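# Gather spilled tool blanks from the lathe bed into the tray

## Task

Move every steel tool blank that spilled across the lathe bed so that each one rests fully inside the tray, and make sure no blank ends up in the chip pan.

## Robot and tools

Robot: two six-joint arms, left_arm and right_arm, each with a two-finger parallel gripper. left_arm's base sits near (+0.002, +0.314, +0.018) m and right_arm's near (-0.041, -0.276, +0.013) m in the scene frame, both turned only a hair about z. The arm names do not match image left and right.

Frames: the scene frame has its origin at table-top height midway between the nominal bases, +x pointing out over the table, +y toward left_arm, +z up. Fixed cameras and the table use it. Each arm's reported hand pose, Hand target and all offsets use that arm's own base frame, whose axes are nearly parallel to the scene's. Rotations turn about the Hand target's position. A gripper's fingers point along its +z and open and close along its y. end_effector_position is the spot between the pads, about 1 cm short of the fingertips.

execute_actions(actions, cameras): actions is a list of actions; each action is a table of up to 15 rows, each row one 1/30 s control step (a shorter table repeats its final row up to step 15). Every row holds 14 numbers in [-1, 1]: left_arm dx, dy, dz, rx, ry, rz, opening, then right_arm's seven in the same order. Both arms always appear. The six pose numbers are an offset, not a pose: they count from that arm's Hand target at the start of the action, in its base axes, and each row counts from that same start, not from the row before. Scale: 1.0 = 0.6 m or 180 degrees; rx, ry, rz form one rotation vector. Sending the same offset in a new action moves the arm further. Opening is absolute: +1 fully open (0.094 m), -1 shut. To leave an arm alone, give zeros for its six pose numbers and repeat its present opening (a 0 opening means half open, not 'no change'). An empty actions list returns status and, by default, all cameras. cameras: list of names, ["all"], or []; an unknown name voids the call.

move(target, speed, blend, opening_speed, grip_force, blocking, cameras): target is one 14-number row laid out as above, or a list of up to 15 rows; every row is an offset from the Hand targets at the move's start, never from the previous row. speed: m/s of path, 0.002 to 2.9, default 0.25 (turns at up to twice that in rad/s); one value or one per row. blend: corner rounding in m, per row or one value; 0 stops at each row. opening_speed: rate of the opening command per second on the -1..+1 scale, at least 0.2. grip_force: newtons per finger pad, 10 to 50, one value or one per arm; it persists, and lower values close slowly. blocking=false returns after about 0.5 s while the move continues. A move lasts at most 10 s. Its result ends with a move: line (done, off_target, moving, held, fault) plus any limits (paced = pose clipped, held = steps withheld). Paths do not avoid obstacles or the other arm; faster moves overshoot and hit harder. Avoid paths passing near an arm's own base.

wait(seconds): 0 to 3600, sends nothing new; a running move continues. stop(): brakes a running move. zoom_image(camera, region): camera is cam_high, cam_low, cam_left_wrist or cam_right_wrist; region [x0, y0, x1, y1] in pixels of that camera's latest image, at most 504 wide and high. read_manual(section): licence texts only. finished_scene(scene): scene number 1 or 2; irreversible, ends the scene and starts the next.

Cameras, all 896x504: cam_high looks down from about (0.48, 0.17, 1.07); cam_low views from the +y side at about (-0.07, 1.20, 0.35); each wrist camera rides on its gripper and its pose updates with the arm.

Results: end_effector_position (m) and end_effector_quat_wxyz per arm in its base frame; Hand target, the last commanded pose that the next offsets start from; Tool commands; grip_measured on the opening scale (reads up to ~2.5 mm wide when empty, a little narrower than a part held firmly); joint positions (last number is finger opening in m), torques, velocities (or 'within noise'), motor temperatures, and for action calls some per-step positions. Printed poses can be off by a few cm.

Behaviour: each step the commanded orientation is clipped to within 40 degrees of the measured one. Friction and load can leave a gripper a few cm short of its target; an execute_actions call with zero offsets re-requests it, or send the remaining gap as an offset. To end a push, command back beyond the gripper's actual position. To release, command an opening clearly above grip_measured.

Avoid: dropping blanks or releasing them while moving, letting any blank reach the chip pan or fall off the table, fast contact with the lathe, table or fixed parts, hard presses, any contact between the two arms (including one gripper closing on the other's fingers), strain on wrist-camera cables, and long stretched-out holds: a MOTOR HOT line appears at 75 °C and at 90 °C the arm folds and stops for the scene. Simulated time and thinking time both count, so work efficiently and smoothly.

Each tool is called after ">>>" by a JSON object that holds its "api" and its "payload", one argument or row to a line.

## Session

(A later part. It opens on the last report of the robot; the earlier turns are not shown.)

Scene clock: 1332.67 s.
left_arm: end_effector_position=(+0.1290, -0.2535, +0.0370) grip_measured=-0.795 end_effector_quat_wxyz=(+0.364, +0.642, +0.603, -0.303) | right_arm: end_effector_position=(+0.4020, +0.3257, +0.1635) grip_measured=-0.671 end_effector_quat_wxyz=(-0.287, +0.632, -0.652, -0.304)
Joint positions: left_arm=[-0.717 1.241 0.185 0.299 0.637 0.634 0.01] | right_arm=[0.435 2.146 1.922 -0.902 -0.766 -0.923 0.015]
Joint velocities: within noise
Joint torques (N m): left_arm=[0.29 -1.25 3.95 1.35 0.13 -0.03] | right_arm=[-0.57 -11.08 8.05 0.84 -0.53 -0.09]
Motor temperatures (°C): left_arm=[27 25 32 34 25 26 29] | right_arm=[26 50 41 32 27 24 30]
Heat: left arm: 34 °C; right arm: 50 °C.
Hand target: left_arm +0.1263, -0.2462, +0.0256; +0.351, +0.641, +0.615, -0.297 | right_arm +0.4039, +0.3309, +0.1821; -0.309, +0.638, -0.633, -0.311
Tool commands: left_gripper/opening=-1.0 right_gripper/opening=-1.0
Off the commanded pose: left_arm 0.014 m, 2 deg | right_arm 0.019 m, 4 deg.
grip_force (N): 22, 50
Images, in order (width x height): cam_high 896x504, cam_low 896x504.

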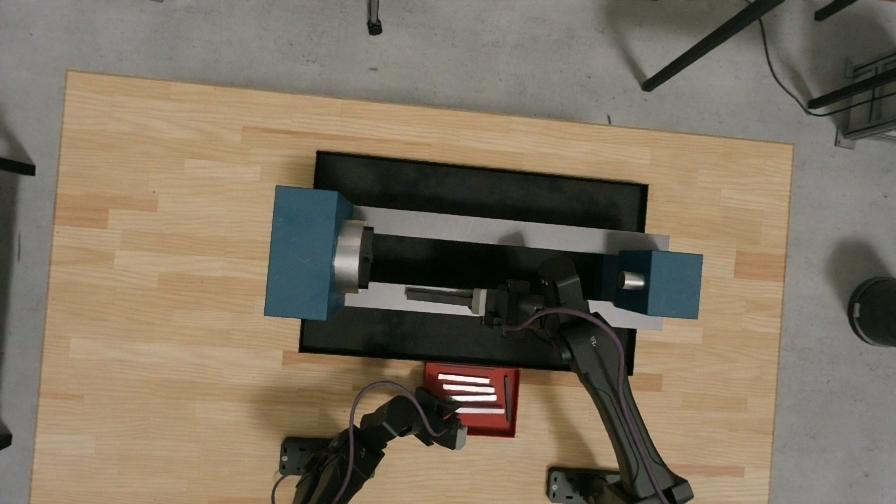

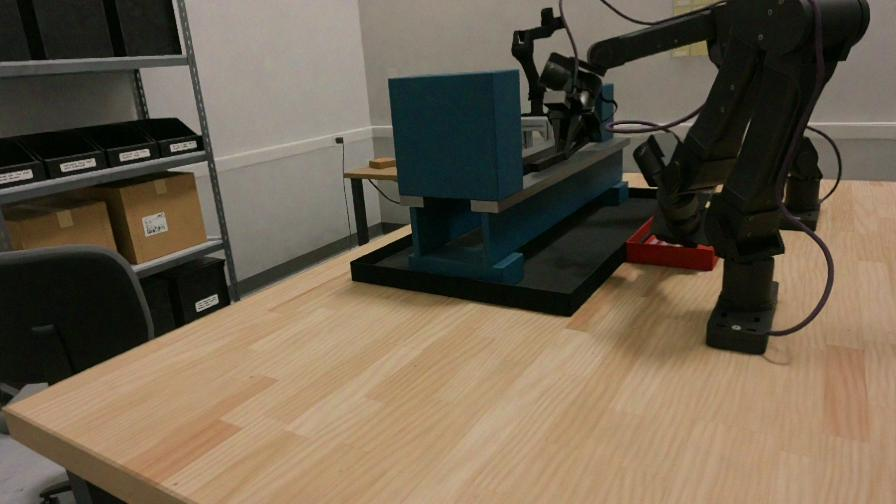

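>>> {"api": "move", "payload": {
  "target": [
    [0, 0.002, 0.06, 0, 0, 0, -1, 0, 0, 0, 0, 0, 0, -1],
    [0, 0.002, 0.06, 0.072, -0.0025, 0, -1, 0, 0, 0, 0, 0, 0, -1],
    [0, 0.002, 0.015, 0.072, -0.0025, 0, -1, 0, 0, 0, 0, 0, 0, -1]
  ],
  "speed": [0.12, 0.12, 0.08],
  "blend": 0.01,
  "cameras": ["cam_left_wrist"]
}}

>>> {"api": "zoom_image", "payload": {
  "camera": "cam_left_wrist",
  "region": [260, 80, 680, 504]
}}

Scene clock: 1351.53 s.
left_arm: end_effector_position=(+0.1290, -0.2437, +0.0382) grip_measured=-0.795 end_effector_quat_wxyz=(+0.275, +0.668, +0.653, -0.227) | right_arm: end_effector_position=(+0.4020, +0.3257, +0.1635) grip_measured=-0.671 end_effector_quat_wxyz=(-0.287, +0.632, -0.652, -0.304)
Joint positions: left_arm=[-0.811 1.167 0.38 -0.175 0.431 0.646 0.01] | right_arm=[0.435 2.146 1.922 -0.902 -0.766 -0.923 0.015]
Joint torques (N m): left_arm=[-1.01 -1.59 5.41 1.41 0.08 0.1] | right_arm=[-0.51 -11.06 8.16 0.84 -0.5 -0.07]
Heat: left arm: 34 °C; right arm: 50 °C.
Hand target: left_arm +0.1263, -0.2450, +0.0346; +0.279, +0.677, +0.643, -0.224 | right_arm +0.4039, +0.3309, +0.1821; -0.309, +0.638, -0.633, -0.311
Off the commanded pose: left_arm 0.005 m, 2 deg | right_arm 0.019 m, 4 deg.
grip_force (N): 22, 50
move: done
cam_left_wrist: T_world_to_cam=[[-0.99647, -0.00813, -0.08358, 0.13351], [0.01651, 0.9569, -0.28994, 0.28075], [0.08234, -0.2903, -0.95339, 0.04567]] pos_world=[0.12465, -0.25431, 0.1361]

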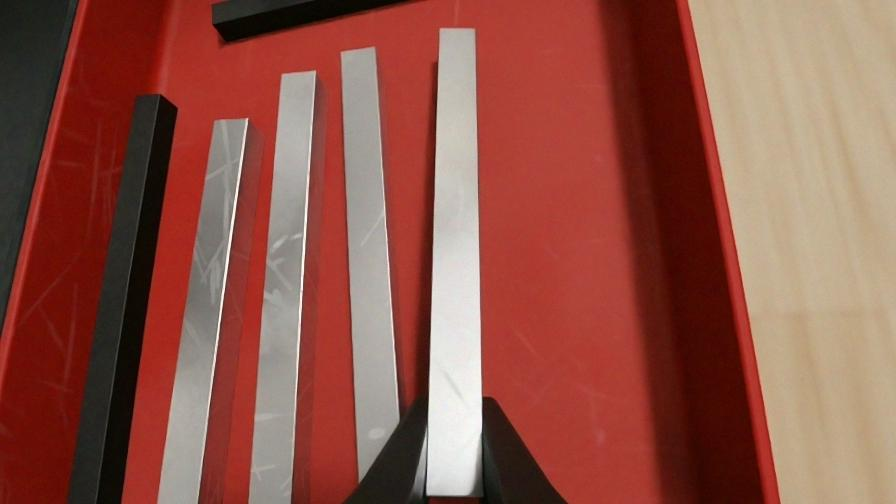

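Scaled by 1.189 from the camera's image (finer frame: 1280x720).

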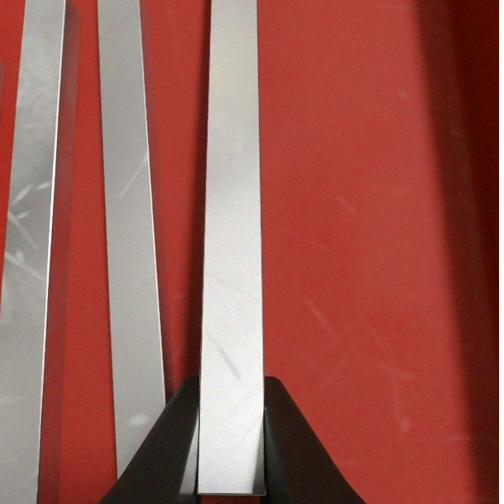

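>>> {"api": "move", "payload": {
  "target": [0.003, 0.004, -0.014, 0, 0, 0, -1, 0, 0, 0, 0, 0, 0, -1],
  "speed": 0.04,
  "cameras": ["cam_left_wrist"]
}}

Scene clock: 1365.27 s.
left_arm: end_effector_position=(+0.1293, -0.2447, +0.0315) grip_measured=-0.795 end_effector_quat_wxyz=(+0.279, +0.673, +0.647, -0.226) | right_arm: end_effector_position=(+0.4020, +0.3257, +0.1635) grip_measured=-0.671 end_effector_quat_wxyz=(-0.287, +0.632, -0.652, -0.304)
Joint positions: left_arm=[-0.813 1.193 0.359 -0.122 0.431 0.658 0.01] | right_arm=[0.435 2.146 1.922 -0.902 -0.766 -0.923 0.015]
Joint torques (N m): left_arm=[0.53 -1.5 5.04 1.37 0.15 0.11] | right_arm=[-0.51 -10.95 8.08 0.82 -0.53 -0.06]
Heat: left arm: 34 °C; right arm: 50 °C.
Hand target: left_arm +0.1281, -0.2426, +0.0262; +0.279, +0.677, +0.643, -0.224 | right_arm +0.4039, +0.3309, +0.1821; -0.309, +0.638, -0.633, -0.311
Off the commanded pose: left_arm 0.006 m, 1 deg | right_arm 0.019 m, 4 deg.
grip_force (N): 22, 50
move: done
cam_left_wrist: T_world_to_cam=[[-0.99539, 0.00214, -0.09592, 0.13602], [0.03032, 0.95555, -0.29327, 0.27779], [0.09103, -0.29483, -0.9512, 0.03669]] pos_world=[0.12363, -0.25492, 0.12941]

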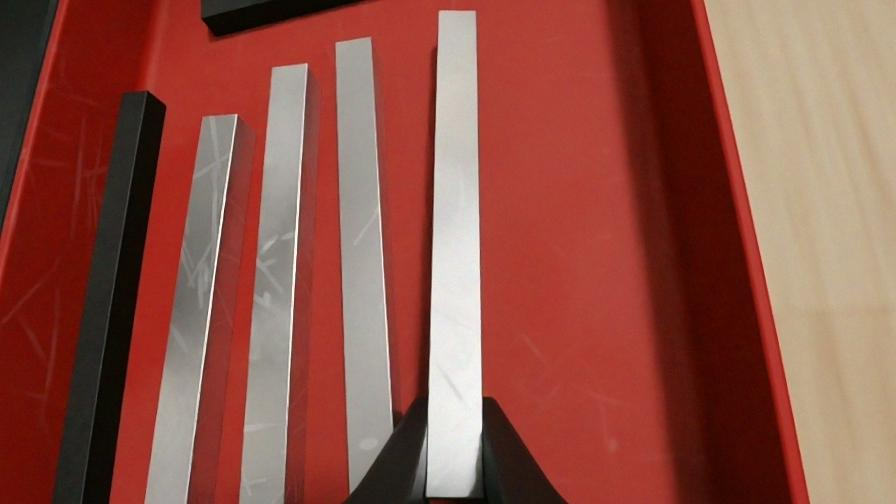

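>>> {"api": "move", "payload": {
  "target": [0, 0.002, -0.007, 0, 0, 0, -1, 0, 0, 0, 0, 0, 0, -1],
  "speed": 0.03,
  "grip_force": [12, 50]
}}

>>> {"api": "execute_actions", "payload": {
  "actions": [
    [[0,0,0,0,0,0,-0.81,0,0,0,0,0,0,-1],[0,0,0,0,0,0,-0.8075,0,0,0,0,0,0,-1],[0,0,0,0,0,0,-0.805,0,0,0,0,0,0,-1],[0,0,0,0,0,0,-0.8025,0,0,0,0,0,0,-1],[0,0,0,0,0,0,-0.8,0,0,0,0,0,0,-1],[0,0,0,0,0,0,-0.7985,0,0,0,0,0,0,-1],[0,0,0,0,0,0,-0.797,0,0,0,0,0,0,-1],[0,0,0,0,0,0,-0.7955,0,0,0,0,0,0,-1],[0,0,0,0,0,0,-0.794,0,0,0,0,0,0,-1],[0,0,0,0,0,0,-0.7925,0,0,0,0,0,0,-1],[0,0,0,0,0,0,-0.791,0,0,0,0,0,0,-1],[0,0,0,0,0,0,-0.7895,0,0,0,0,0,0,-1],[0,0,0,0,0,0,-0.788,0,0,0,0,0,0,-1],[0,0,0,0,0,0,-0.7865,0,0,0,0,0,0,-1],[0,0,0,0,0,0,-0.785,0,0,0,0,0,0,-1]],
    [[0,0,0,0,0,0,-0.784,0,0,0,0,0,0,-1],[0,0,0,0,0,0,-0.783,0,0,0,0,0,0,-1],[0,0,0,0,0,0,-0.782,0,0,0,0,0,0,-1],[0,0,0,0,0,0,-0.781,0,0,0,0,0,0,-1],[0,0,0,0,0,0,-0.78,0,0,0,0,0,0,-1],[0,0,0,0,0,0,-0.779,0,0,0,0,0,0,-1],[0,0,0,0,0,0,-0.778,0,0,0,0,0,0,-1],[0,0,0,0,0,0,-0.777,0,0,0,0,0,0,-1],[0,0,0,0,0,0,-0.776,0,0,0,0,0,0,-1],[0,0,0,0,0,0,-0.775,0,0,0,0,0,0,-1],[0,0,0,0,0,0,-0.774,0,0,0,0,0,0,-1],[0,0,0,0,0,0,-0.773,0,0,0,0,0,0,-1],[0,0,0,0,0,0,-0.772,0,0,0,0,0,0,-1],[0,0,0,0,0,0,-0.771,0,0,0,0,0,0,-1],[0,0,0,0,0,0,-0.77,0,0,0,0,0,0,-1]]
  ],
  "cameras": ["cam_left_wrist"]
}}

Scene clock: 1386.63 s.
left_arm: end_effector_position=(+0.1303, -0.2466, +0.0314) grip_measured=-0.790 end_effector_quat_wxyz=(+0.286, +0.674, +0.642, -0.228) | right_arm: end_effector_position=(+0.4020, +0.3257, +0.1635) grip_measured=-0.671 end_effector_quat_wxyz=(-0.287, +0.632, -0.652, -0.304)
Joint positions: left_arm=[-0.811 1.199 0.35 -0.091 0.437 0.663 0.01] | right_arm=[0.435 2.146 1.922 -0.902 -0.766 -0.923 0.015]
Joint torques (N m): left_arm=[0.94 -1.26 4.66 1.32 0.12 0.11] | right_arm=[-0.59 -11.1 8.05 0.82 -0.52 -0.07]
Heat: left arm: 34 °C; right arm: 50 °C.
Hand target: left_arm +0.1281, -0.2414, +0.0220; +0.279, +0.677, +0.643, -0.224 | right_arm +0.4039, +0.3309, +0.1821; -0.309, +0.638, -0.633, -0.311
Off the commanded pose: left_arm 0.011 m, 1 deg | right_arm 0.019 m, 4 deg.
grip_force (N): 12, 50
move: off_target (left_arm)

Scene clock: 1387.93 s.
left_arm: end_effector_position=(+0.1306, -0.2469, +0.0314) grip_measured=-0.772 end_effector_quat_wxyz=(+0.287, +0.673, +0.642, -0.228) | right_arm: end_effector_position=(+0.4020, +0.3257, +0.1635) grip_measured=-0.671 end_effector_quat_wxyz=(-0.287, +0.632, -0.652, -0.304)
Joint positions: left_arm=[-0.811 1.201 0.35 -0.088 0.437 0.663 0.011] | right_arm=[0.435 2.146 1.922 -0.902 -0.766 -0.923 0.015]
Joint torques (N m): left_arm=[0.91 -1.28 4.66 1.29 0.12 0.11] | right_arm=[-0.59 -11.03 8.16 0.83 -0.53 -0.07]
Heat: left arm: 34 °C; right arm: 50 °C.
Hand target: left_arm +0.1281, -0.2414, +0.0220; +0.279, +0.677, +0.643, -0.224 | right_arm +0.4039, +0.3309, +0.1821; -0.309, +0.638, -0.633, -0.311
Off the commanded pose: left_arm 0.011 m, 1 deg | right_arm 0.019 m, 4 deg.
grip_force (N): 12, 50
Step readings (end_effector_position of left_arm | right_arm):
0: (+0.1303, -0.2466, +0.0314) | (+0.4020, +0.3257, +0.1635)
1: (+0.1303, -0.2466, +0.0314) | (+0.4020, +0.3257, +0.1635)
2: (+0.1303, -0.2466, +0.0314) | (+0.4020, +0.3257, +0.1635)
4: (+0.1304, -0.2467, +0.0312) | (+0.4020, +0.3257, +0.1635)
8: (+0.1304, -0.2467, +0.0312) | (+0.4020, +0.3257, +0.1635)
15: (+0.1302, -0.2468, +0.0313) | (+0.4020, +0.3257, +0.1635)
16: (+0.1302, -0.2468, +0.0313) | (+0.4020, +0.3257, +0.1635)
17: (+0.1302, -0.2468, +0.0313) | (+0.4020, +0.3257, +0.1635)
19: (+0.1302, -0.2468, +0.0313) | (+0.4020, +0.3257, +0.1635)
23: (+0.1302, -0.2468, +0.0313) | (+0.4020, +0.3257, +0.1635)
30: (+0.1306, -0.2469, +0.0314) | (+0.4020, +0.3257, +0.1635)
cam_left_wrist: T_world_to_cam=[[-0.99423, 0.00606, -0.10706, 0.13851], [0.03891, 0.95074, -0.30755, 0.27799], [0.09992, -0.30994, -0.94549, 0.03077]] pos_world=[0.12382, -0.2556, 0.12941]

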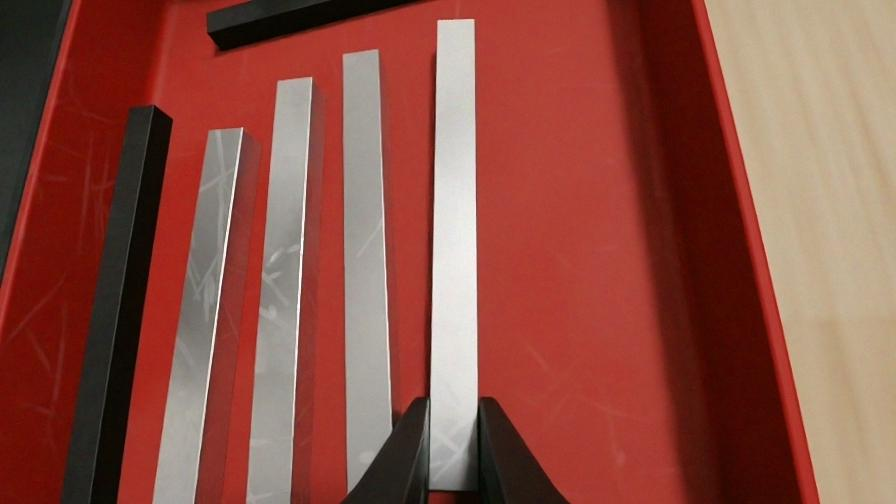

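>>> {"api": "move", "payload": {
  "target": [
    [0, 0, 0, 0, 0, 0, -0.63, 0, 0, 0, 0, 0, 0, -1],
    [0, 0.01, 0.06, 0, 0, 0, -0.63, 0, 0, 0, 0, 0, 0, -1],
    [0, 0.01, 0.25, 0, 0, 0, -0.63, 0, 0, 0, 0, 0, 0, -1],
    [0.15, 0.2, 0.35, 0, 0, 0, -0.63, 0, 0, 0, 0, 0, 0, -1]
  ],
  "speed": [0.06, 0.06, 0.2, 0.25],
  "blend": [0, 0.005, 0.03, 0],
  "grip_force": [50, 50],
  "cameras": ["cam_high", "cam_right_wrist"]
}}

>>> {"api": "zoom_image", "payload": {
  "camera": "cam_high",
  "region": [400, 340, 540, 460]
}}

Scene clock: 1404.17 s.
left_arm: end_effector_position=(+0.2157, -0.1163, +0.2184) grip_measured=-0.632 end_effector_quat_wxyz=(+0.258, +0.677, +0.655, -0.216) | right_arm: end_effector_position=(+0.4020, +0.3257, +0.1635) grip_measured=-0.671 end_effector_quat_wxyz=(-0.287, +0.632, -0.652, -0.304)
Joint positions: left_arm=[-0.016 1.326 1.299 -1.472 0.683 1.562 0.017] | right_arm=[0.435 2.146 1.922 -0.902 -0.766 -0.923 0.015]
Joint torques (N m): left_arm=[0.81 -2.56 9.76 0.06 0.74 0.11] | right_arm=[-0.58 -11.08 8.16 0.83 -0.5 -0.08]
Heat: left arm: 34 °C; right arm: 50 °C.
Hand target: left_arm +0.2181, -0.1214, +0.2320; +0.279, +0.677, +0.643, -0.224 | right_arm +0.4039, +0.3309, +0.1821; -0.309, +0.638, -0.633, -0.311
Off the commanded pose: left_arm 0.015 m, 3 deg | right_arm 0.019 m, 4 deg.
move: off_target (left_arm)
cam_right_wrist: T_world_to_cam=[[0.99918, -0.0041, -0.04028, -0.39113], [-0.0194, -0.92168, -0.38746, 0.40326], [-0.03554, 0.38792, -0.92101, 0.12835]] pos_world=[0.4032, 0.32028, 0.2587]

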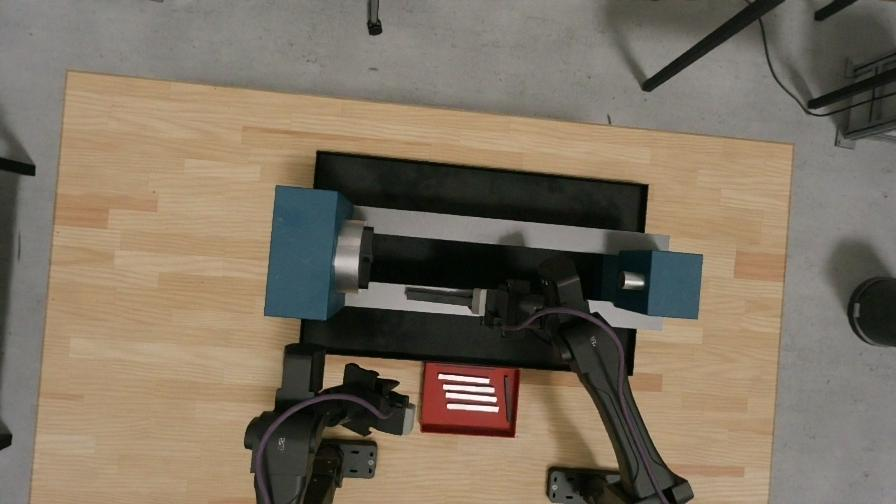

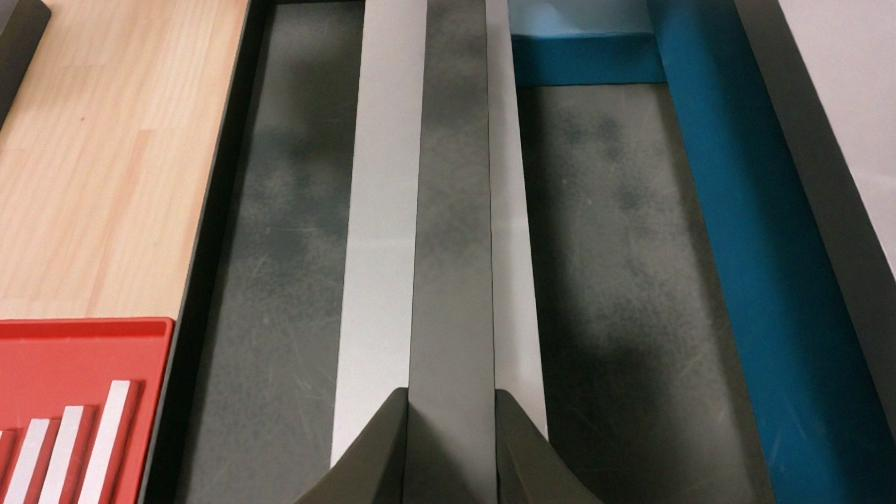

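Scaled by 3.600 from the camera's image (finer frame: 1280x720).

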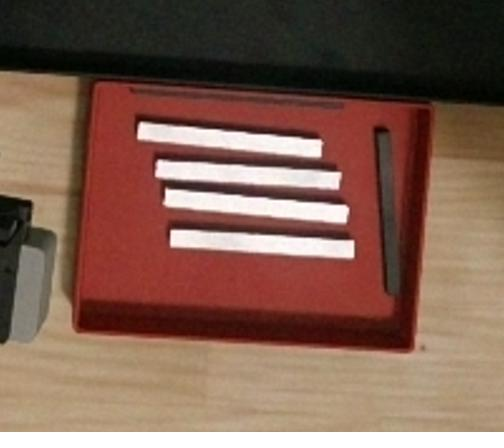

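>>> {"api": "move", "payload": {
  "target": [
    [0.03, 0.05, 0.05, 0, 0, 0, -0.63, 0, 0, 0, 0, 0, 0, -0.42],
    [0.06, 0.09, 0.08, 0, 0, 0, -0.63, 0, 0, 0.06, 0, 0, 0, -0.42],
    [0.06, 0.09, 0.08, 0, 0, 0, -0.63, 0, 0.1, 0.12, -0.0944, -0.003, 0, -0.42]
  ],
  "speed": [0.15, 0.08, 0.15],
  "opening_speed": 0.8,
  "blend": [0, 0.01, 0],
  "cameras": ["cam_high", "cam_right_wrist"]
}}

Scene clock: 1489.20 s.
left_arm: end_effector_position=(+0.2528, -0.0644, +0.2662) grip_measured=-0.632 end_effector_quat_wxyz=(+0.321, +0.647, +0.679, -0.132) | right_arm: end_effector_position=(+0.4045, +0.3902, +0.2572) grip_measured=-0.422 end_effector_quat_wxyz=(-0.317, +0.649, -0.660, -0.207)
Joint positions: left_arm=[0.201 1.356 1.505 -1.538 0.689 1.658 0.017] | right_arm=[0.613 2.427 2.829 -1.347 -0.494 -0.777 0.027]
Joint torques (N m): left_arm=[0.76 -2.82 9.52 0.26 0.72 0.09] | right_arm=[-0.02 -9.77 7.87 0.81 -0.11 0.08]
Motor temperatures (°C): left_arm=[27 25 35 29 26 26 28] | right_arm=[26 50 41 32 27 24 30]
Heat: left arm: 35 °C; right arm: 50 °C.
Hand target: left_arm +0.2541, -0.0674, +0.2800; +0.279, +0.677, +0.643, -0.224 | right_arm +0.4039, +0.3909, +0.2541; -0.214, +0.678, -0.671, -0.211
Off the commanded pose: left_arm 0.014 m, 13 deg | right_arm 0.003 m, 12 deg.
elbow stopped short (right arm): the move would have taken joint 3 (elbow) straighter than the controller allows.
joint sent to its limit (left arm) — joint 4 (wrist pitch), lower limit. The joint targets are off in position and orientation.
move: off_target (left_arm, right_arm)
cam_right_wrist: T_world_to_cam=[[0.98959, -0.06182, 0.12997, -0.40691], [-0.02106, -0.95554, -0.29411, 0.48897], [0.14238, 0.28831, -0.94689, 0.16318]] pos_world=[0.38974, 0.39503, 0.35121]

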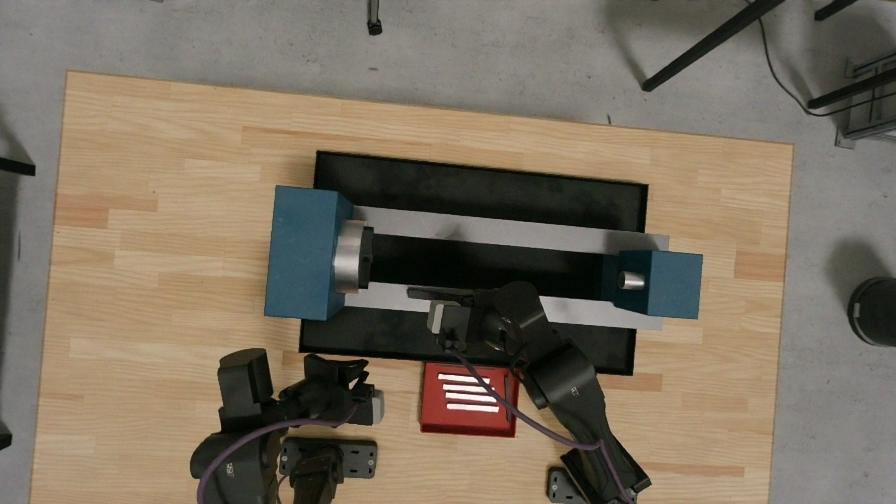

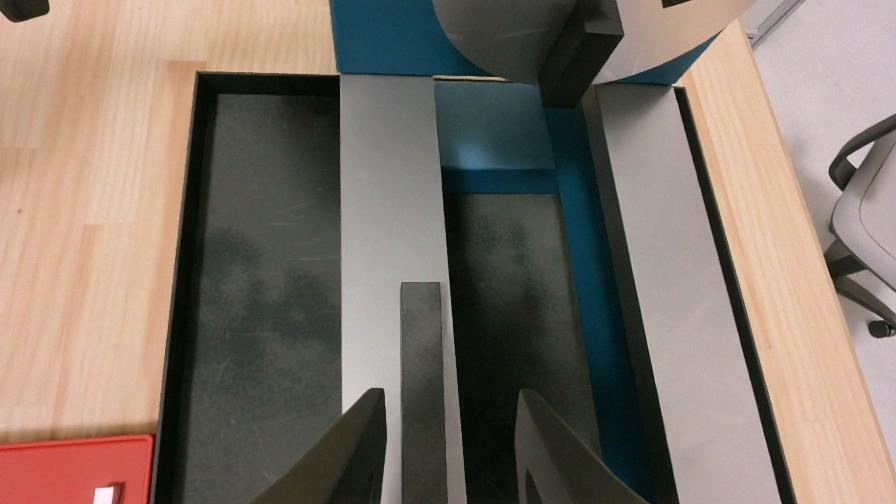

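>>> {"api": "move", "payload": {
  "target": [0, 0, 0, 0, 0, 0, -0.63, 0, -0.028, -0.075, 0.0167, 0.0005, 0, -0.42],
  "speed": 0.12,
  "cameras": ["cam_right_wrist"]
}}

Scene clock: 1500.03 s.
left_arm: end_effector_position=(+0.2528, -0.0644, +0.2662) grip_measured=-0.632 end_effector_quat_wxyz=(+0.321, +0.647, +0.679, -0.132) | right_arm: end_effector_position=(+0.4083, +0.3703, +0.2087) grip_measured=-0.422 end_effector_quat_wxyz=(-0.251, +0.660, -0.675, -0.213)
Joint positions: left_arm=[0.201 1.356 1.505 -1.538 0.689 1.658 0.017] | right_arm=[0.574 2.499 2.829 -1.444 -0.51 -0.853 0.027]
Joint torques (N m): left_arm=[0.76 -2.8 9.51 0.27 0.73 0.09] | right_arm=[-0.32 -10.22 7.82 0.58 -0.43 -0.12]
Heat: left arm: 35 °C; right arm: 49 °C.
Hand target: left_arm +0.2541, -0.0674, +0.2800; +0.279, +0.677, +0.643, -0.224 | right_arm +0.4039, +0.3741, +0.2091; -0.231, +0.672, -0.665, -0.229
Off the commanded pose: left_arm 0.014 m, 13 deg | right_arm 0.006 m, 3 deg.
joint sent to its limit (left arm) — joint 4 (wrist pitch), lower limit. The joint targets are off in position and orientation.
move: off_target (right_arm)
cam_right_wrist: T_world_to_cam=[[0.99894, -0.02819, 0.03629, -0.40231], [-0.02023, -0.97886, -0.20354, 0.44516], [0.04126, 0.20259, -0.9784, 0.20212]] pos_world=[0.40255, 0.38346, 0.30296]

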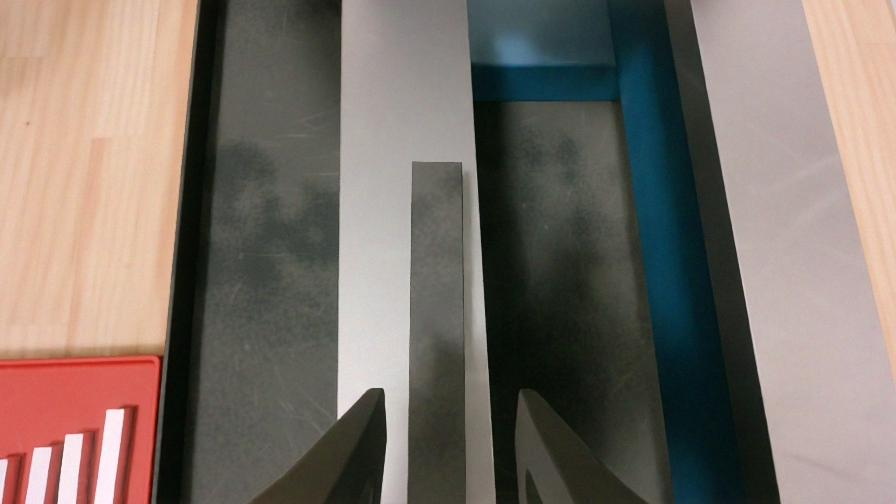

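>>> {"api": "move", "payload": {
  "target": [0, 0, 0, 0, 0, 0, -0.63, -0.0065, 0.008, -0.06, 0, 0, 0, -0.42],
  "speed": 0.1,
  "cameras": ["cam_right_wrist"]
}}

Scene clock: 1510.80 s.
left_arm: end_effector_position=(+0.2528, -0.0644, +0.2662) grip_measured=-0.632 end_effector_quat_wxyz=(+0.321, +0.647, +0.679, -0.132) | right_arm: end_effector_position=(+0.4074, +0.3734, +0.1557) grip_measured=-0.422 end_effector_quat_wxyz=(-0.215, +0.668, -0.675, -0.227)
Joint positions: left_arm=[0.201 1.356 1.505 -1.538 0.689 1.658 0.017] | right_arm=[0.574 2.453 2.534 -1.281 -0.53 -0.883 0.027]
Joint torques (N m): left_arm=[0.79 -2.78 9.48 0.26 0.73 0.09] | right_arm=[0.72 -14.93 4.03 0.88 -0.24 0.01]
Heat: left arm: 35 °C; right arm: 49 °C.
Hand target: left_arm +0.2541, -0.0674, +0.2800; +0.279, +0.677, +0.643, -0.224 | right_arm +0.4000, +0.3789, +0.1731; -0.231, +0.672, -0.665, -0.229
Off the commanded pose: left_arm 0.014 m, 13 deg | right_arm 0.020 m, 2 deg.
joint sent to its limit (left arm) — joint 4 (wrist pitch), lower limit. The joint targets are off in position and orientation.
move: off_target (right_arm)
cam_right_wrist: T_world_to_cam=[[0.99963, 0.00437, -0.0267, -0.40204], [-0.00027, -0.98521, -0.17135, 0.42659], [-0.02706, 0.1713, -0.98485, 0.19016]] pos_world=[0.40715, 0.38947, 0.24964]

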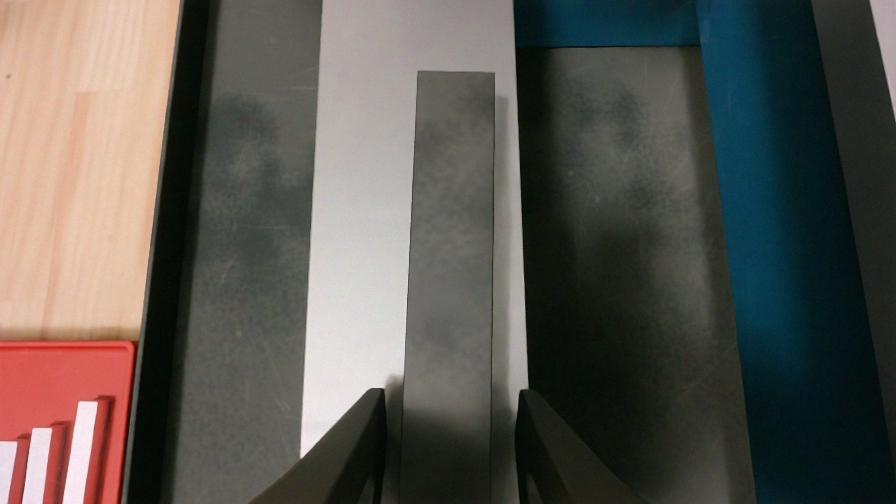

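>>> {"api": "move", "payload": {
  "target": [0, 0, 0, 0, 0, 0, -0.63, 0.001, 0.006, 0.012, 0, 0, 0, -0.42],
  "speed": 0.1,
  "cameras": ["cam_right_wrist"]
}}

Scene clock: 1520.07 s.
left_arm: end_effector_position=(+0.2528, -0.0644, +0.2662) grip_measured=-0.632 end_effector_quat_wxyz=(+0.321, +0.647, +0.679, -0.132) | right_arm: end_effector_position=(+0.4051, +0.3779, +0.1662) grip_measured=-0.422 end_effector_quat_wxyz=(-0.223, +0.669, -0.672, -0.227)
Joint positions: left_arm=[0.201 1.356 1.505 -1.538 0.689 1.658 0.017] | right_arm=[0.584 2.453 2.571 -1.297 -0.53 -0.874 0.027]
Joint torques (N m): left_arm=[0.77 -2.84 9.47 0.27 0.72 0.1] | right_arm=[0.75 -12.08 8.61 0.5 -0.2 0.09]
Heat: left arm: 35 °C; right arm: 50 °C.
Hand target: left_arm +0.2541, -0.0674, +0.2800; +0.279, +0.677, +0.643, -0.224 | right_arm +0.4006, +0.3825, +0.1803; -0.231, +0.672, -0.665, -0.229
Off the commanded pose: left_arm 0.014 m, 13 deg | right_arm 0.015 m, 1 deg.
joint sent to its limit (left arm) — joint 4 (wrist pitch), lower limit. The joint targets are off in position and orientation.
move: off_target (right_arm)
cam_right_wrist: T_world_to_cam=[[0.99988, 0.0064, -0.01424, -0.40242], [0.00369, -0.98312, -0.18292, 0.43239], [-0.01518, 0.18284, -0.98303, 0.19027]] pos_world=[0.40367, 0.39287, 0.2604]

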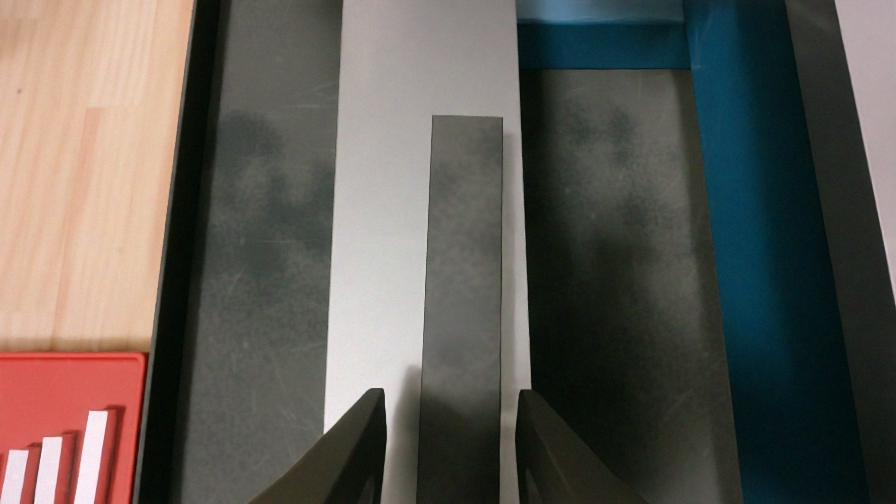

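>>> {"api": "move", "payload": {
  "target": [0, 0, 0, 0, 0, 0, -0.63, 0.004, 0, -0.0085, 0, 0, 0, -0.42],
  "speed": 0.1,
  "cameras": ["cam_right_wrist"]
}}

Scene clock: 1528.03 s.
left_arm: end_effector_position=(+0.2528, -0.0644, +0.2662) grip_measured=-0.632 end_effector_quat_wxyz=(+0.321, +0.647, +0.679, -0.132) | right_arm: end_effector_position=(+0.4063, +0.3766, +0.1662) grip_measured=-0.422 end_effector_quat_wxyz=(-0.224, +0.667, -0.673, -0.226)
Joint positions: left_arm=[0.201 1.356 1.505 -1.538 0.689 1.658 0.017] | right_arm=[0.581 2.453 2.571 -1.297 -0.53 -0.874 0.027]
Joint torques (N m): left_arm=[0.75 -2.84 9.5 0.27 0.73 0.09] | right_arm=[0.44 -11.69 7.79 0.63 -0.22 0.04]
Heat: left arm: 35 °C; right arm: 50 °C.
Hand target: left_arm +0.2541, -0.0674, +0.2800; +0.279, +0.677, +0.643, -0.224 | right_arm +0.4030, +0.3825, +0.1752; -0.231, +0.672, -0.665, -0.229
Off the commanded pose: left_arm 0.014 m, 13 deg | right_arm 0.011 m, 1 deg.
joint sent to its limit (left arm) — joint 4 (wrist pitch), lower limit. The joint targets are off in position and orientation.
move: off_target (right_arm)
cam_right_wrist: T_world_to_cam=[[0.99989, 0.00332, -0.01417, -0.40243], [0.00068, -0.98313, -0.18288, 0.43242], [-0.01454, 0.18285, -0.98303, 0.19024]] pos_world=[0.40486, 0.39168, 0.2604]

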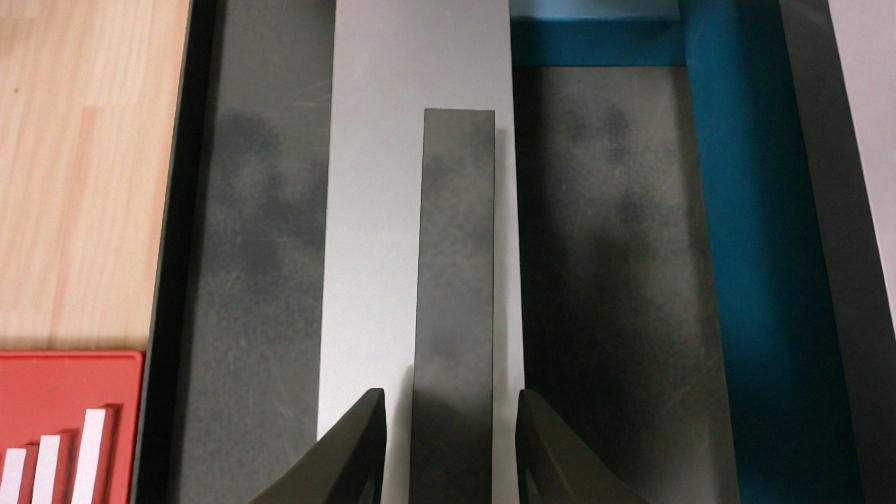

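>>> {"api": "move", "payload": {
  "target": [0, 0, 0, 0, 0, 0, -0.63, 0, 0, -0.003, 0, 0, 0, -0.42],
  "speed": 0.1,
  "cameras": ["cam_right_wrist"]
}}

Scene clock: 1532.70 s.
left_arm: end_effector_position=(+0.2528, -0.0644, +0.2662) grip_measured=-0.632 end_effector_quat_wxyz=(+0.321, +0.647, +0.679, -0.132) | right_arm: end_effector_position=(+0.4063, +0.3766, +0.1662) grip_measured=-0.422 end_effector_quat_wxyz=(-0.224, +0.667, -0.673, -0.226)
Joint positions: left_arm=[0.201 1.356 1.505 -1.538 0.689 1.658 0.017] | right_arm=[0.581 2.453 2.571 -1.297 -0.53 -0.874 0.027]
Joint torques (N m): left_arm=[0.75 -2.82 9.51 0.26 0.73 0.1] | right_arm=[0.43 -12.1 6.61 0.73 -0.24 0.05]
Heat: left arm: 35 °C; right arm: 50 °C.
Hand target: left_arm +0.2541, -0.0674, +0.2800; +0.279, +0.677, +0.643, -0.224 | right_arm +0.4030, +0.3825, +0.1734; -0.231, +0.672, -0.665, -0.229
Off the commanded pose: left_arm 0.014 m, 13 deg | right_arm 0.010 m, 1 deg.
joint sent to its limit (left arm) — joint 4 (wrist pitch), lower limit. The joint targets are off in position and orientation.
move: done
cam_right_wrist: T_world_to_cam=[[0.99989, 0.00332, -0.01417, -0.40243], [0.00068, -0.98313, -0.18288, 0.43242], [-0.01454, 0.18285, -0.98303, 0.19024]] pos_world=[0.40486, 0.39168, 0.2604]

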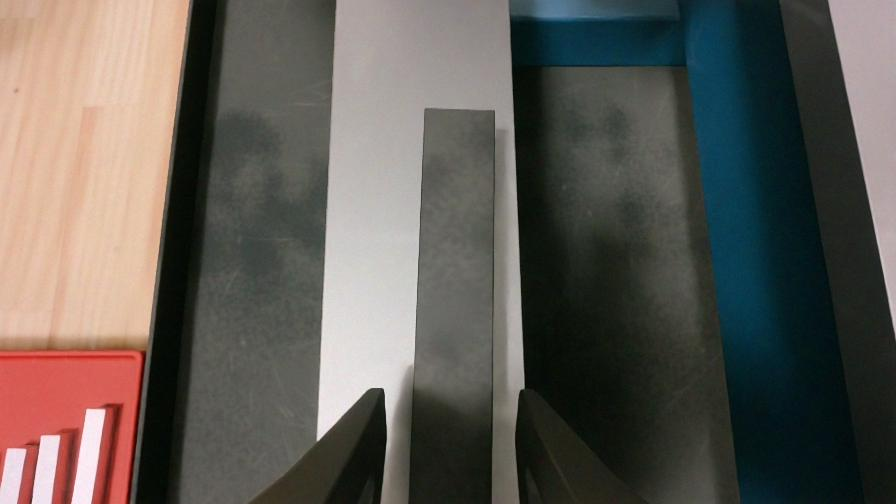

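>>> {"api": "move", "payload": {
  "target": [0, 0, 0, 0, 0, 0, -0.63, 0, 0, -0.009, 0, 0, 0, -0.42],
  "speed": 0.1
}}

Scene clock: 1537.70 s.
left_arm: end_effector_position=(+0.2528, -0.0644, +0.2662) grip_measured=-0.632 end_effector_quat_wxyz=(+0.321, +0.647, +0.679, -0.132) | right_arm: end_effector_position=(+0.4042, +0.3753, +0.1586) grip_measured=-0.422 end_effector_quat_wxyz=(-0.214, +0.667, -0.676, -0.228)
Joint positions: left_arm=[0.201 1.356 1.505 -1.538 0.689 1.658 0.017] | right_arm=[0.581 2.453 2.546 -1.294 -0.53 -0.874 0.027]
Joint torques (N m): left_arm=[0.77 -2.82 9.51 0.25 0.73 0.1] | right_arm=[0.44 -13.18 4.66 1.06 -0.19 0.03]
Heat: left arm: 35 °C; right arm: 50 °C.
Hand target: left_arm +0.2541, -0.0674, +0.2800; +0.279, +0.677, +0.643, -0.224 | right_arm +0.4030, +0.3825, +0.1680; -0.231, +0.672, -0.665, -0.229
Off the commanded pose: left_arm 0.014 m, 13 deg | right_arm 0.012 m, 2 deg.
joint sent to its limit (left arm) — joint 4 (wrist pitch), lower limit. The joint targets are off in position and orientation.
move: off_target (right_arm)

>>> {"api": "move", "payload": {
  "target": [0, 0, 0, 0, 0, 0, -0.63, 0, 0, 0, 0, 0, 0, -1],
  "speed": 0.1,
  "opening_speed": 0.6,
  "cameras": ["cam_right_wrist"]
}}

Scene clock: 1545.47 s.
left_arm: end_effector_position=(+0.2528, -0.0644, +0.2662) grip_measured=-0.632 end_effector_quat_wxyz=(+0.321, +0.647, +0.679, -0.132) | right_arm: end_effector_position=(+0.4048, +0.3757, +0.1589) grip_measured=-0.672 end_effector_quat_wxyz=(-0.216, +0.668, -0.675, -0.228)
Joint positions: left_arm=[0.201 1.356 1.505 -1.538 0.689 1.658 0.017] | right_arm=[0.581 2.453 2.546 -1.29 -0.53 -0.877 0.015]
Joint torques (N m): left_arm=[0.75 -2.84 9.47 0.26 0.73 0.09] | right_arm=[0.34 -13.16 4.59 1.04 -0.21 0.04]
Heat: left arm: 35 °C; right arm: 51 °C.
Hand target: left_arm +0.2541, -0.0674, +0.2800; +0.279, +0.677, +0.643, -0.224 | right_arm +0.4030, +0.3825, +0.1680; -0.231, +0.672, -0.665, -0.229
Off the commanded pose: left_arm 0.014 m, 13 deg | right_arm 0.012 m, 2 deg.
joint sent to its limit (left arm) — joint 4 (wrist pitch), lower limit. The joint targets are off in position and orientation.
move: done
cam_right_wrist: T_world_to_cam=[[0.9996, 0.00564, -0.02778, -0.39968], [0.00075, -0.98493, -0.17298, 0.42919], [-0.02833, 0.17289, -0.98453, 0.19268]] pos_world=[0.40465, 0.39166, 0.25284]

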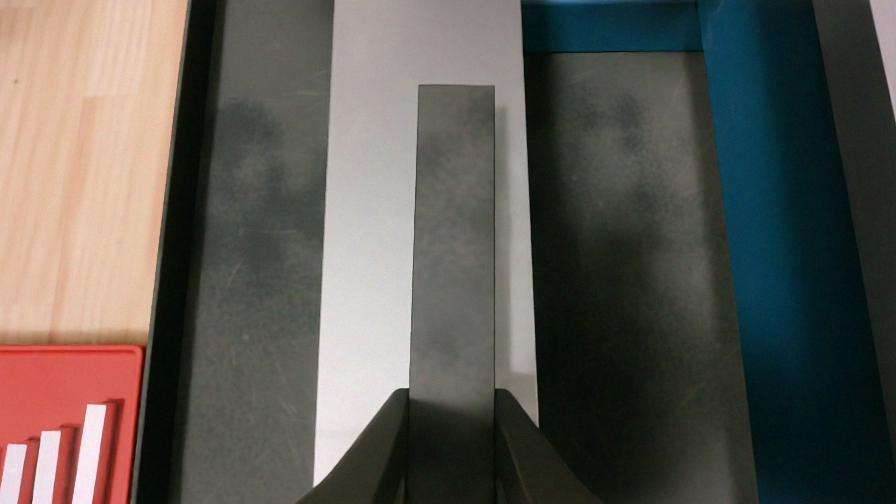

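>>> {"api": "move", "payload": {
  "target": [
    [-0.1, 0.13, 0, 0, 0, 0.2, -0.63, 0, 0, 0.06, 0, 0, 0, -1],
    [-0.1, 0.13, 0, 0, 0, 0.2, -0.63, -0.1, -0.03, 0.13, 0, 0, 0, -1],
    [-0.1, 0.13, 0, 0, 0, 0.2, -0.63, -0.45, -0.128, -0.02, 0, 0, 0, -1]
  ],
  "speed": [0.12, 0.2, 0.25],
  "blend": [0.01, 0.04, 0],
  "cameras": ["cam_high", "cam_right_wrist"]
}}

Scene clock: 1564.33 s.
left_arm: end_effector_position=(+0.2005, +0.0135, +0.2811) grip_measured=-0.632 end_effector_quat_wxyz=(+0.363, +0.416, +0.834, -0.012) | right_arm: end_effector_position=(+0.1306, +0.2917, +0.1353) grip_measured=-0.672 end_effector_quat_wxyz=(-0.180, +0.671, -0.687, -0.214)
Joint positions: left_arm=[0.646 1.014 1.347 -1.538 0.663 1.444 0.017] | right_arm=[0.952 1.33 0.993 -0.778 -0.35 -0.514 0.015]
Joint torques (N m): left_arm=[0.72 -1.52 5.04 0.6 0.33 -0.13] | right_arm=[0.85 -7.36 5.74 1.73 -0.16 0.09]
Heat: left arm: 35 °C; right arm: 51 °C.
Hand target: left_arm +0.1941, +0.0106, +0.2800; +0.334, +0.446, +0.821, -0.126 | right_arm +0.1330, +0.3057, +0.1560; -0.231, +0.672, -0.665, -0.229
Off the commanded pose: left_arm 0.007 m, 14 deg | right_arm 0.025 m, 7 deg.
elbow stopped short (right arm): the move would have taken joint 3 (elbow) straighter than the controller allows.
joint sent to its limit (left arm) — joint 4 (wrist pitch), lower limit. The joint targets are off in position and orientation.
move: off_target (left_arm, right_arm); blend cut to 0.0377 m at target 2
cam_right_wrist: T_world_to_cam=[[0.99814, 0.00067, -0.06101, -0.11968], [-0.0055, -0.99489, -0.10086, 0.3365], [-0.06077, 0.101, -0.99303, 0.20254]] pos_world=[0.13362, 0.3144, 0.22777]

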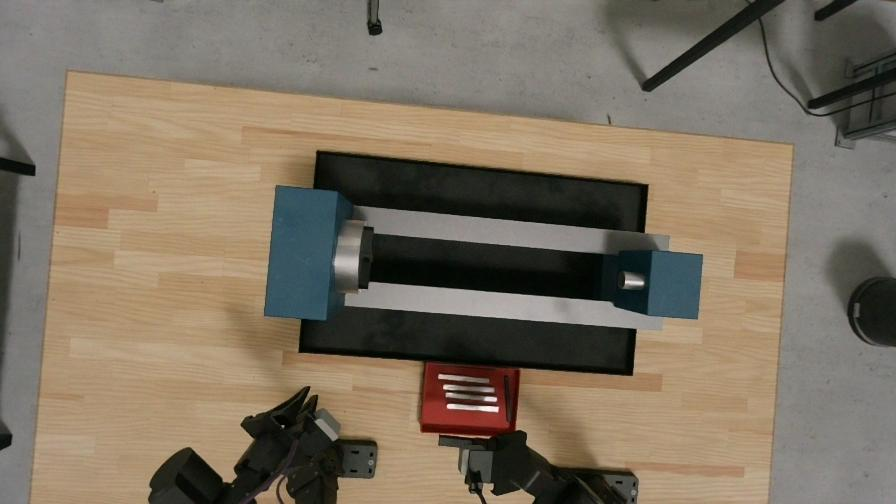

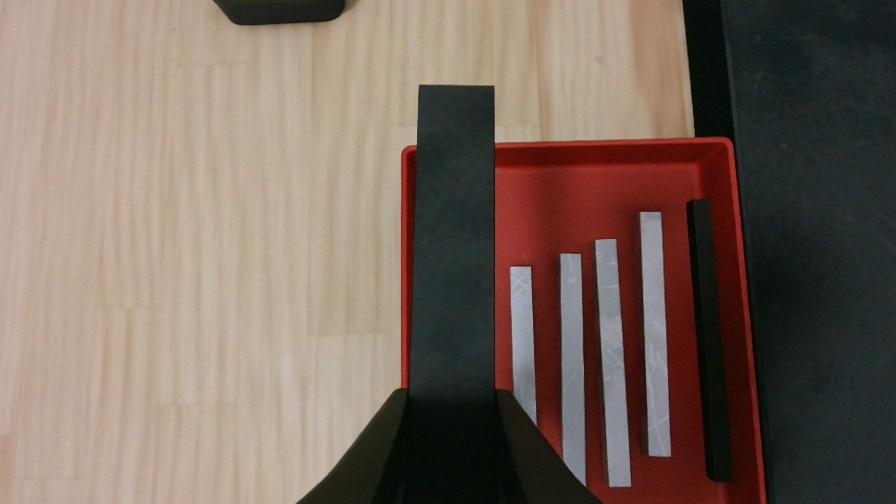

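>>> {"api": "zoom_image", "payload": {
  "camera": "cam_right_wrist",
  "region": [390, 120, 760, 500]
}}

Scaled by 1.326 from the camera's image (finer frame: 1280x720).

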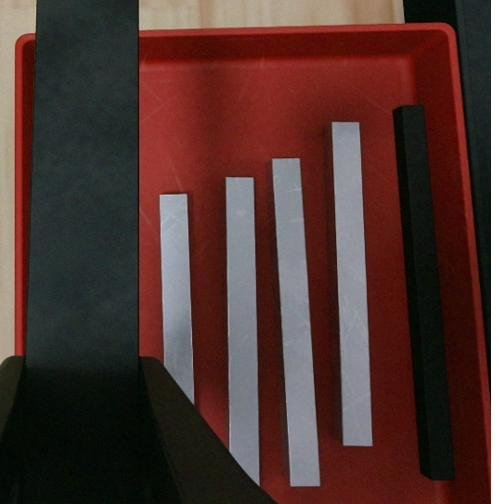

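>>> {"api": "move", "payload": {
  "target": [0, 0, 0, 0, 0, 0, -0.63, 0.0067, 0.013, -0.14, 0.0233, -0.0105, 0, -1],
  "speed": 0.15,
  "cameras": ["cam_right_wrist"]
}}

>>> {"api": "zoom_image", "payload": {
  "camera": "cam_right_wrist",
  "region": [390, 120, 760, 500]
}}

Scene clock: 1601.73 s.
left_arm: end_effector_position=(+0.2005, +0.0135, +0.2811) grip_measured=-0.632 end_effector_quat_wxyz=(+0.363, +0.416, +0.834, -0.012) | right_arm: end_effector_position=(+0.1342, +0.2967, +0.0598) grip_measured=-0.672 end_effector_quat_wxyz=(-0.231, +0.669, -0.671, -0.223)
Joint positions: left_arm=[0.646 1.014 1.347 -1.538 0.663 1.444 0.017] | right_arm=[0.952 1.368 0.655 -0.293 -0.35 -0.514 0.015]
Joint torques (N m): left_arm=[0.75 -1.55 5.05 0.58 0.33 -0.12] | right_arm=[0.53 -4.44 5.42 2.02 -0.28 0.1]
Motor temperatures (°C): left_arm=[27 25 32 28 25 26 28] | right_arm=[26 43 38 35 26 24 29]
Heat: left arm: 32 °C; right arm: 43 °C.
Hand target: left_arm +0.1941, +0.0106, +0.2800; +0.334, +0.446, +0.821, -0.126 | right_arm +0.1370, +0.3135, +0.0720; -0.267, +0.667, -0.652, -0.242
Off the commanded pose: left_arm 0.007 m, 14 deg | right_arm 0.021 m, 5 deg.
joint sent to its limit (left arm) — joint 4 (wrist pitch), lower limit. The joint targets are off in position and orientation.
move: off_target (right_arm)
cam_right_wrist: T_world_to_cam=[[0.99999, 0.00326, 0.00239, -0.13266], [0.00366, -0.98202, -0.18876, 0.33417], [0.00173, 0.18876, -0.98202, 0.09222]] pos_world=[0.13128, 0.31119, 0.15395]

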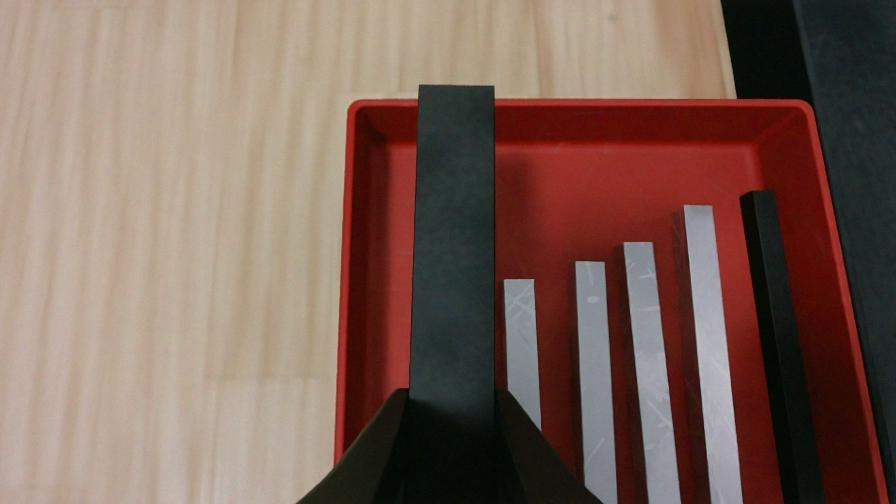

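Scaled by 1.326 from the camera's image (finer frame: 1280x720).

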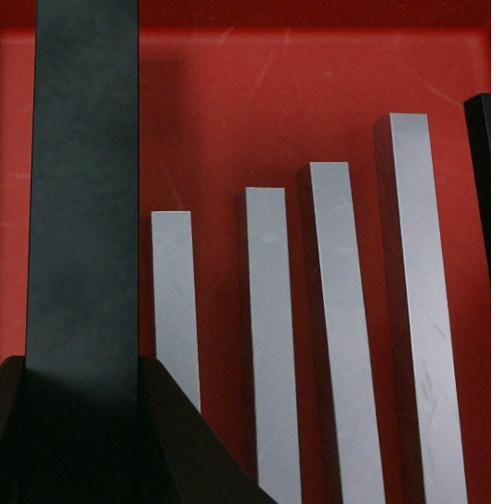

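>>> {"api": "move", "payload": {
  "target": [0, 0, 0, 0, 0, 0, -0.63, 0, 0.004, -0.07, -0.004, 0.004, 0, -1],
  "speed": 0.1,
  "cameras": ["cam_right_wrist"]
}}

>>> {"api": "zoom_image", "payload": {
  "camera": "cam_right_wrist",
  "region": [300, 120, 700, 500]
}}

Scene clock: 1618.17 s.
left_arm: end_effector_position=(+0.2005, +0.0135, +0.2811) grip_measured=-0.632 end_effector_quat_wxyz=(+0.363, +0.416, +0.834, -0.012) | right_arm: end_effector_position=(+0.1354, +0.2984, +0.0181) grip_measured=-0.672 end_effector_quat_wxyz=(-0.225, +0.669, -0.673, -0.222)
Joint positions: left_arm=[0.646 1.014 1.347 -1.538 0.663 1.444 0.017] | right_arm=[0.952 1.498 0.574 -0.096 -0.35 -0.514 0.015]
Joint torques (N m): left_arm=[0.76 -1.54 5.04 0.59 0.33 -0.13] | right_arm=[0.85 -4.97 4.89 1.98 -0.25 0.11]
Heat: left arm: 32 °C; right arm: 42 °C.
Hand target: left_arm +0.1941, +0.0106, +0.2800; +0.334, +0.446, +0.821, -0.126 | right_arm +0.1370, +0.3159, +0.0300; -0.258, +0.667, -0.656, -0.243
Off the commanded pose: left_arm 0.007 m, 14 deg | right_arm 0.021 m, 5 deg.
joint sent to its limit (left arm) — joint 4 (wrist pitch), lower limit. The joint targets are off in position and orientation.
move: off_target (right_arm)
cam_right_wrist: T_world_to_cam=[[0.99998, 0.00328, -0.00571, -0.13366], [0.00221, -0.98409, -0.17763, 0.32852], [-0.0062, 0.17762, -0.98408, 0.05548]] pos_world=[0.13327, 0.31388, 0.11219]

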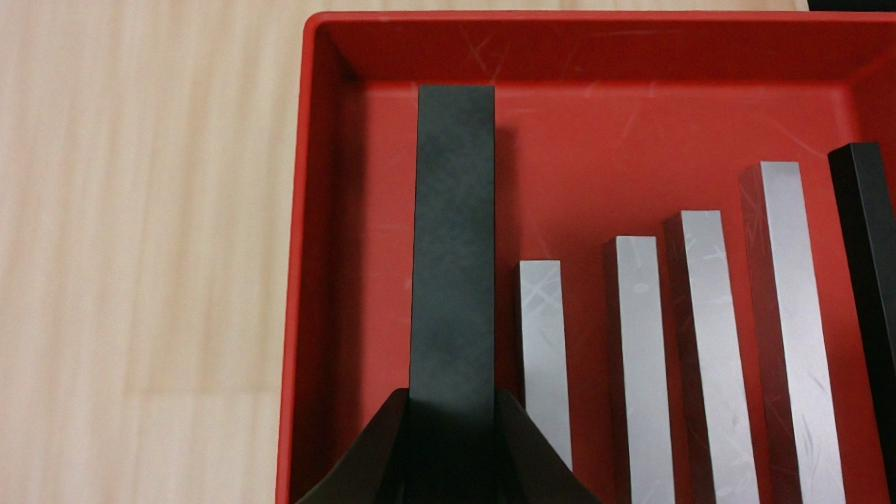

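Scaled by 1.260 from the camera's image (finer frame: 1280x720).

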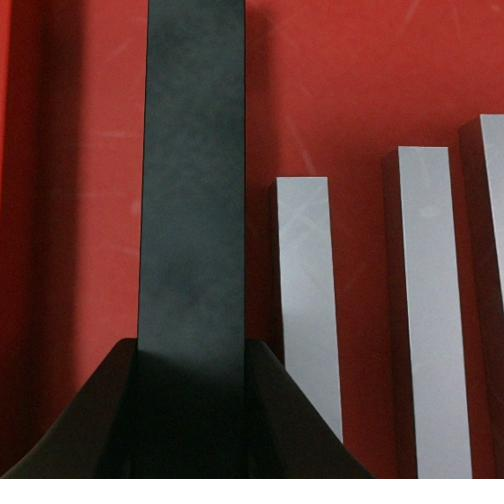

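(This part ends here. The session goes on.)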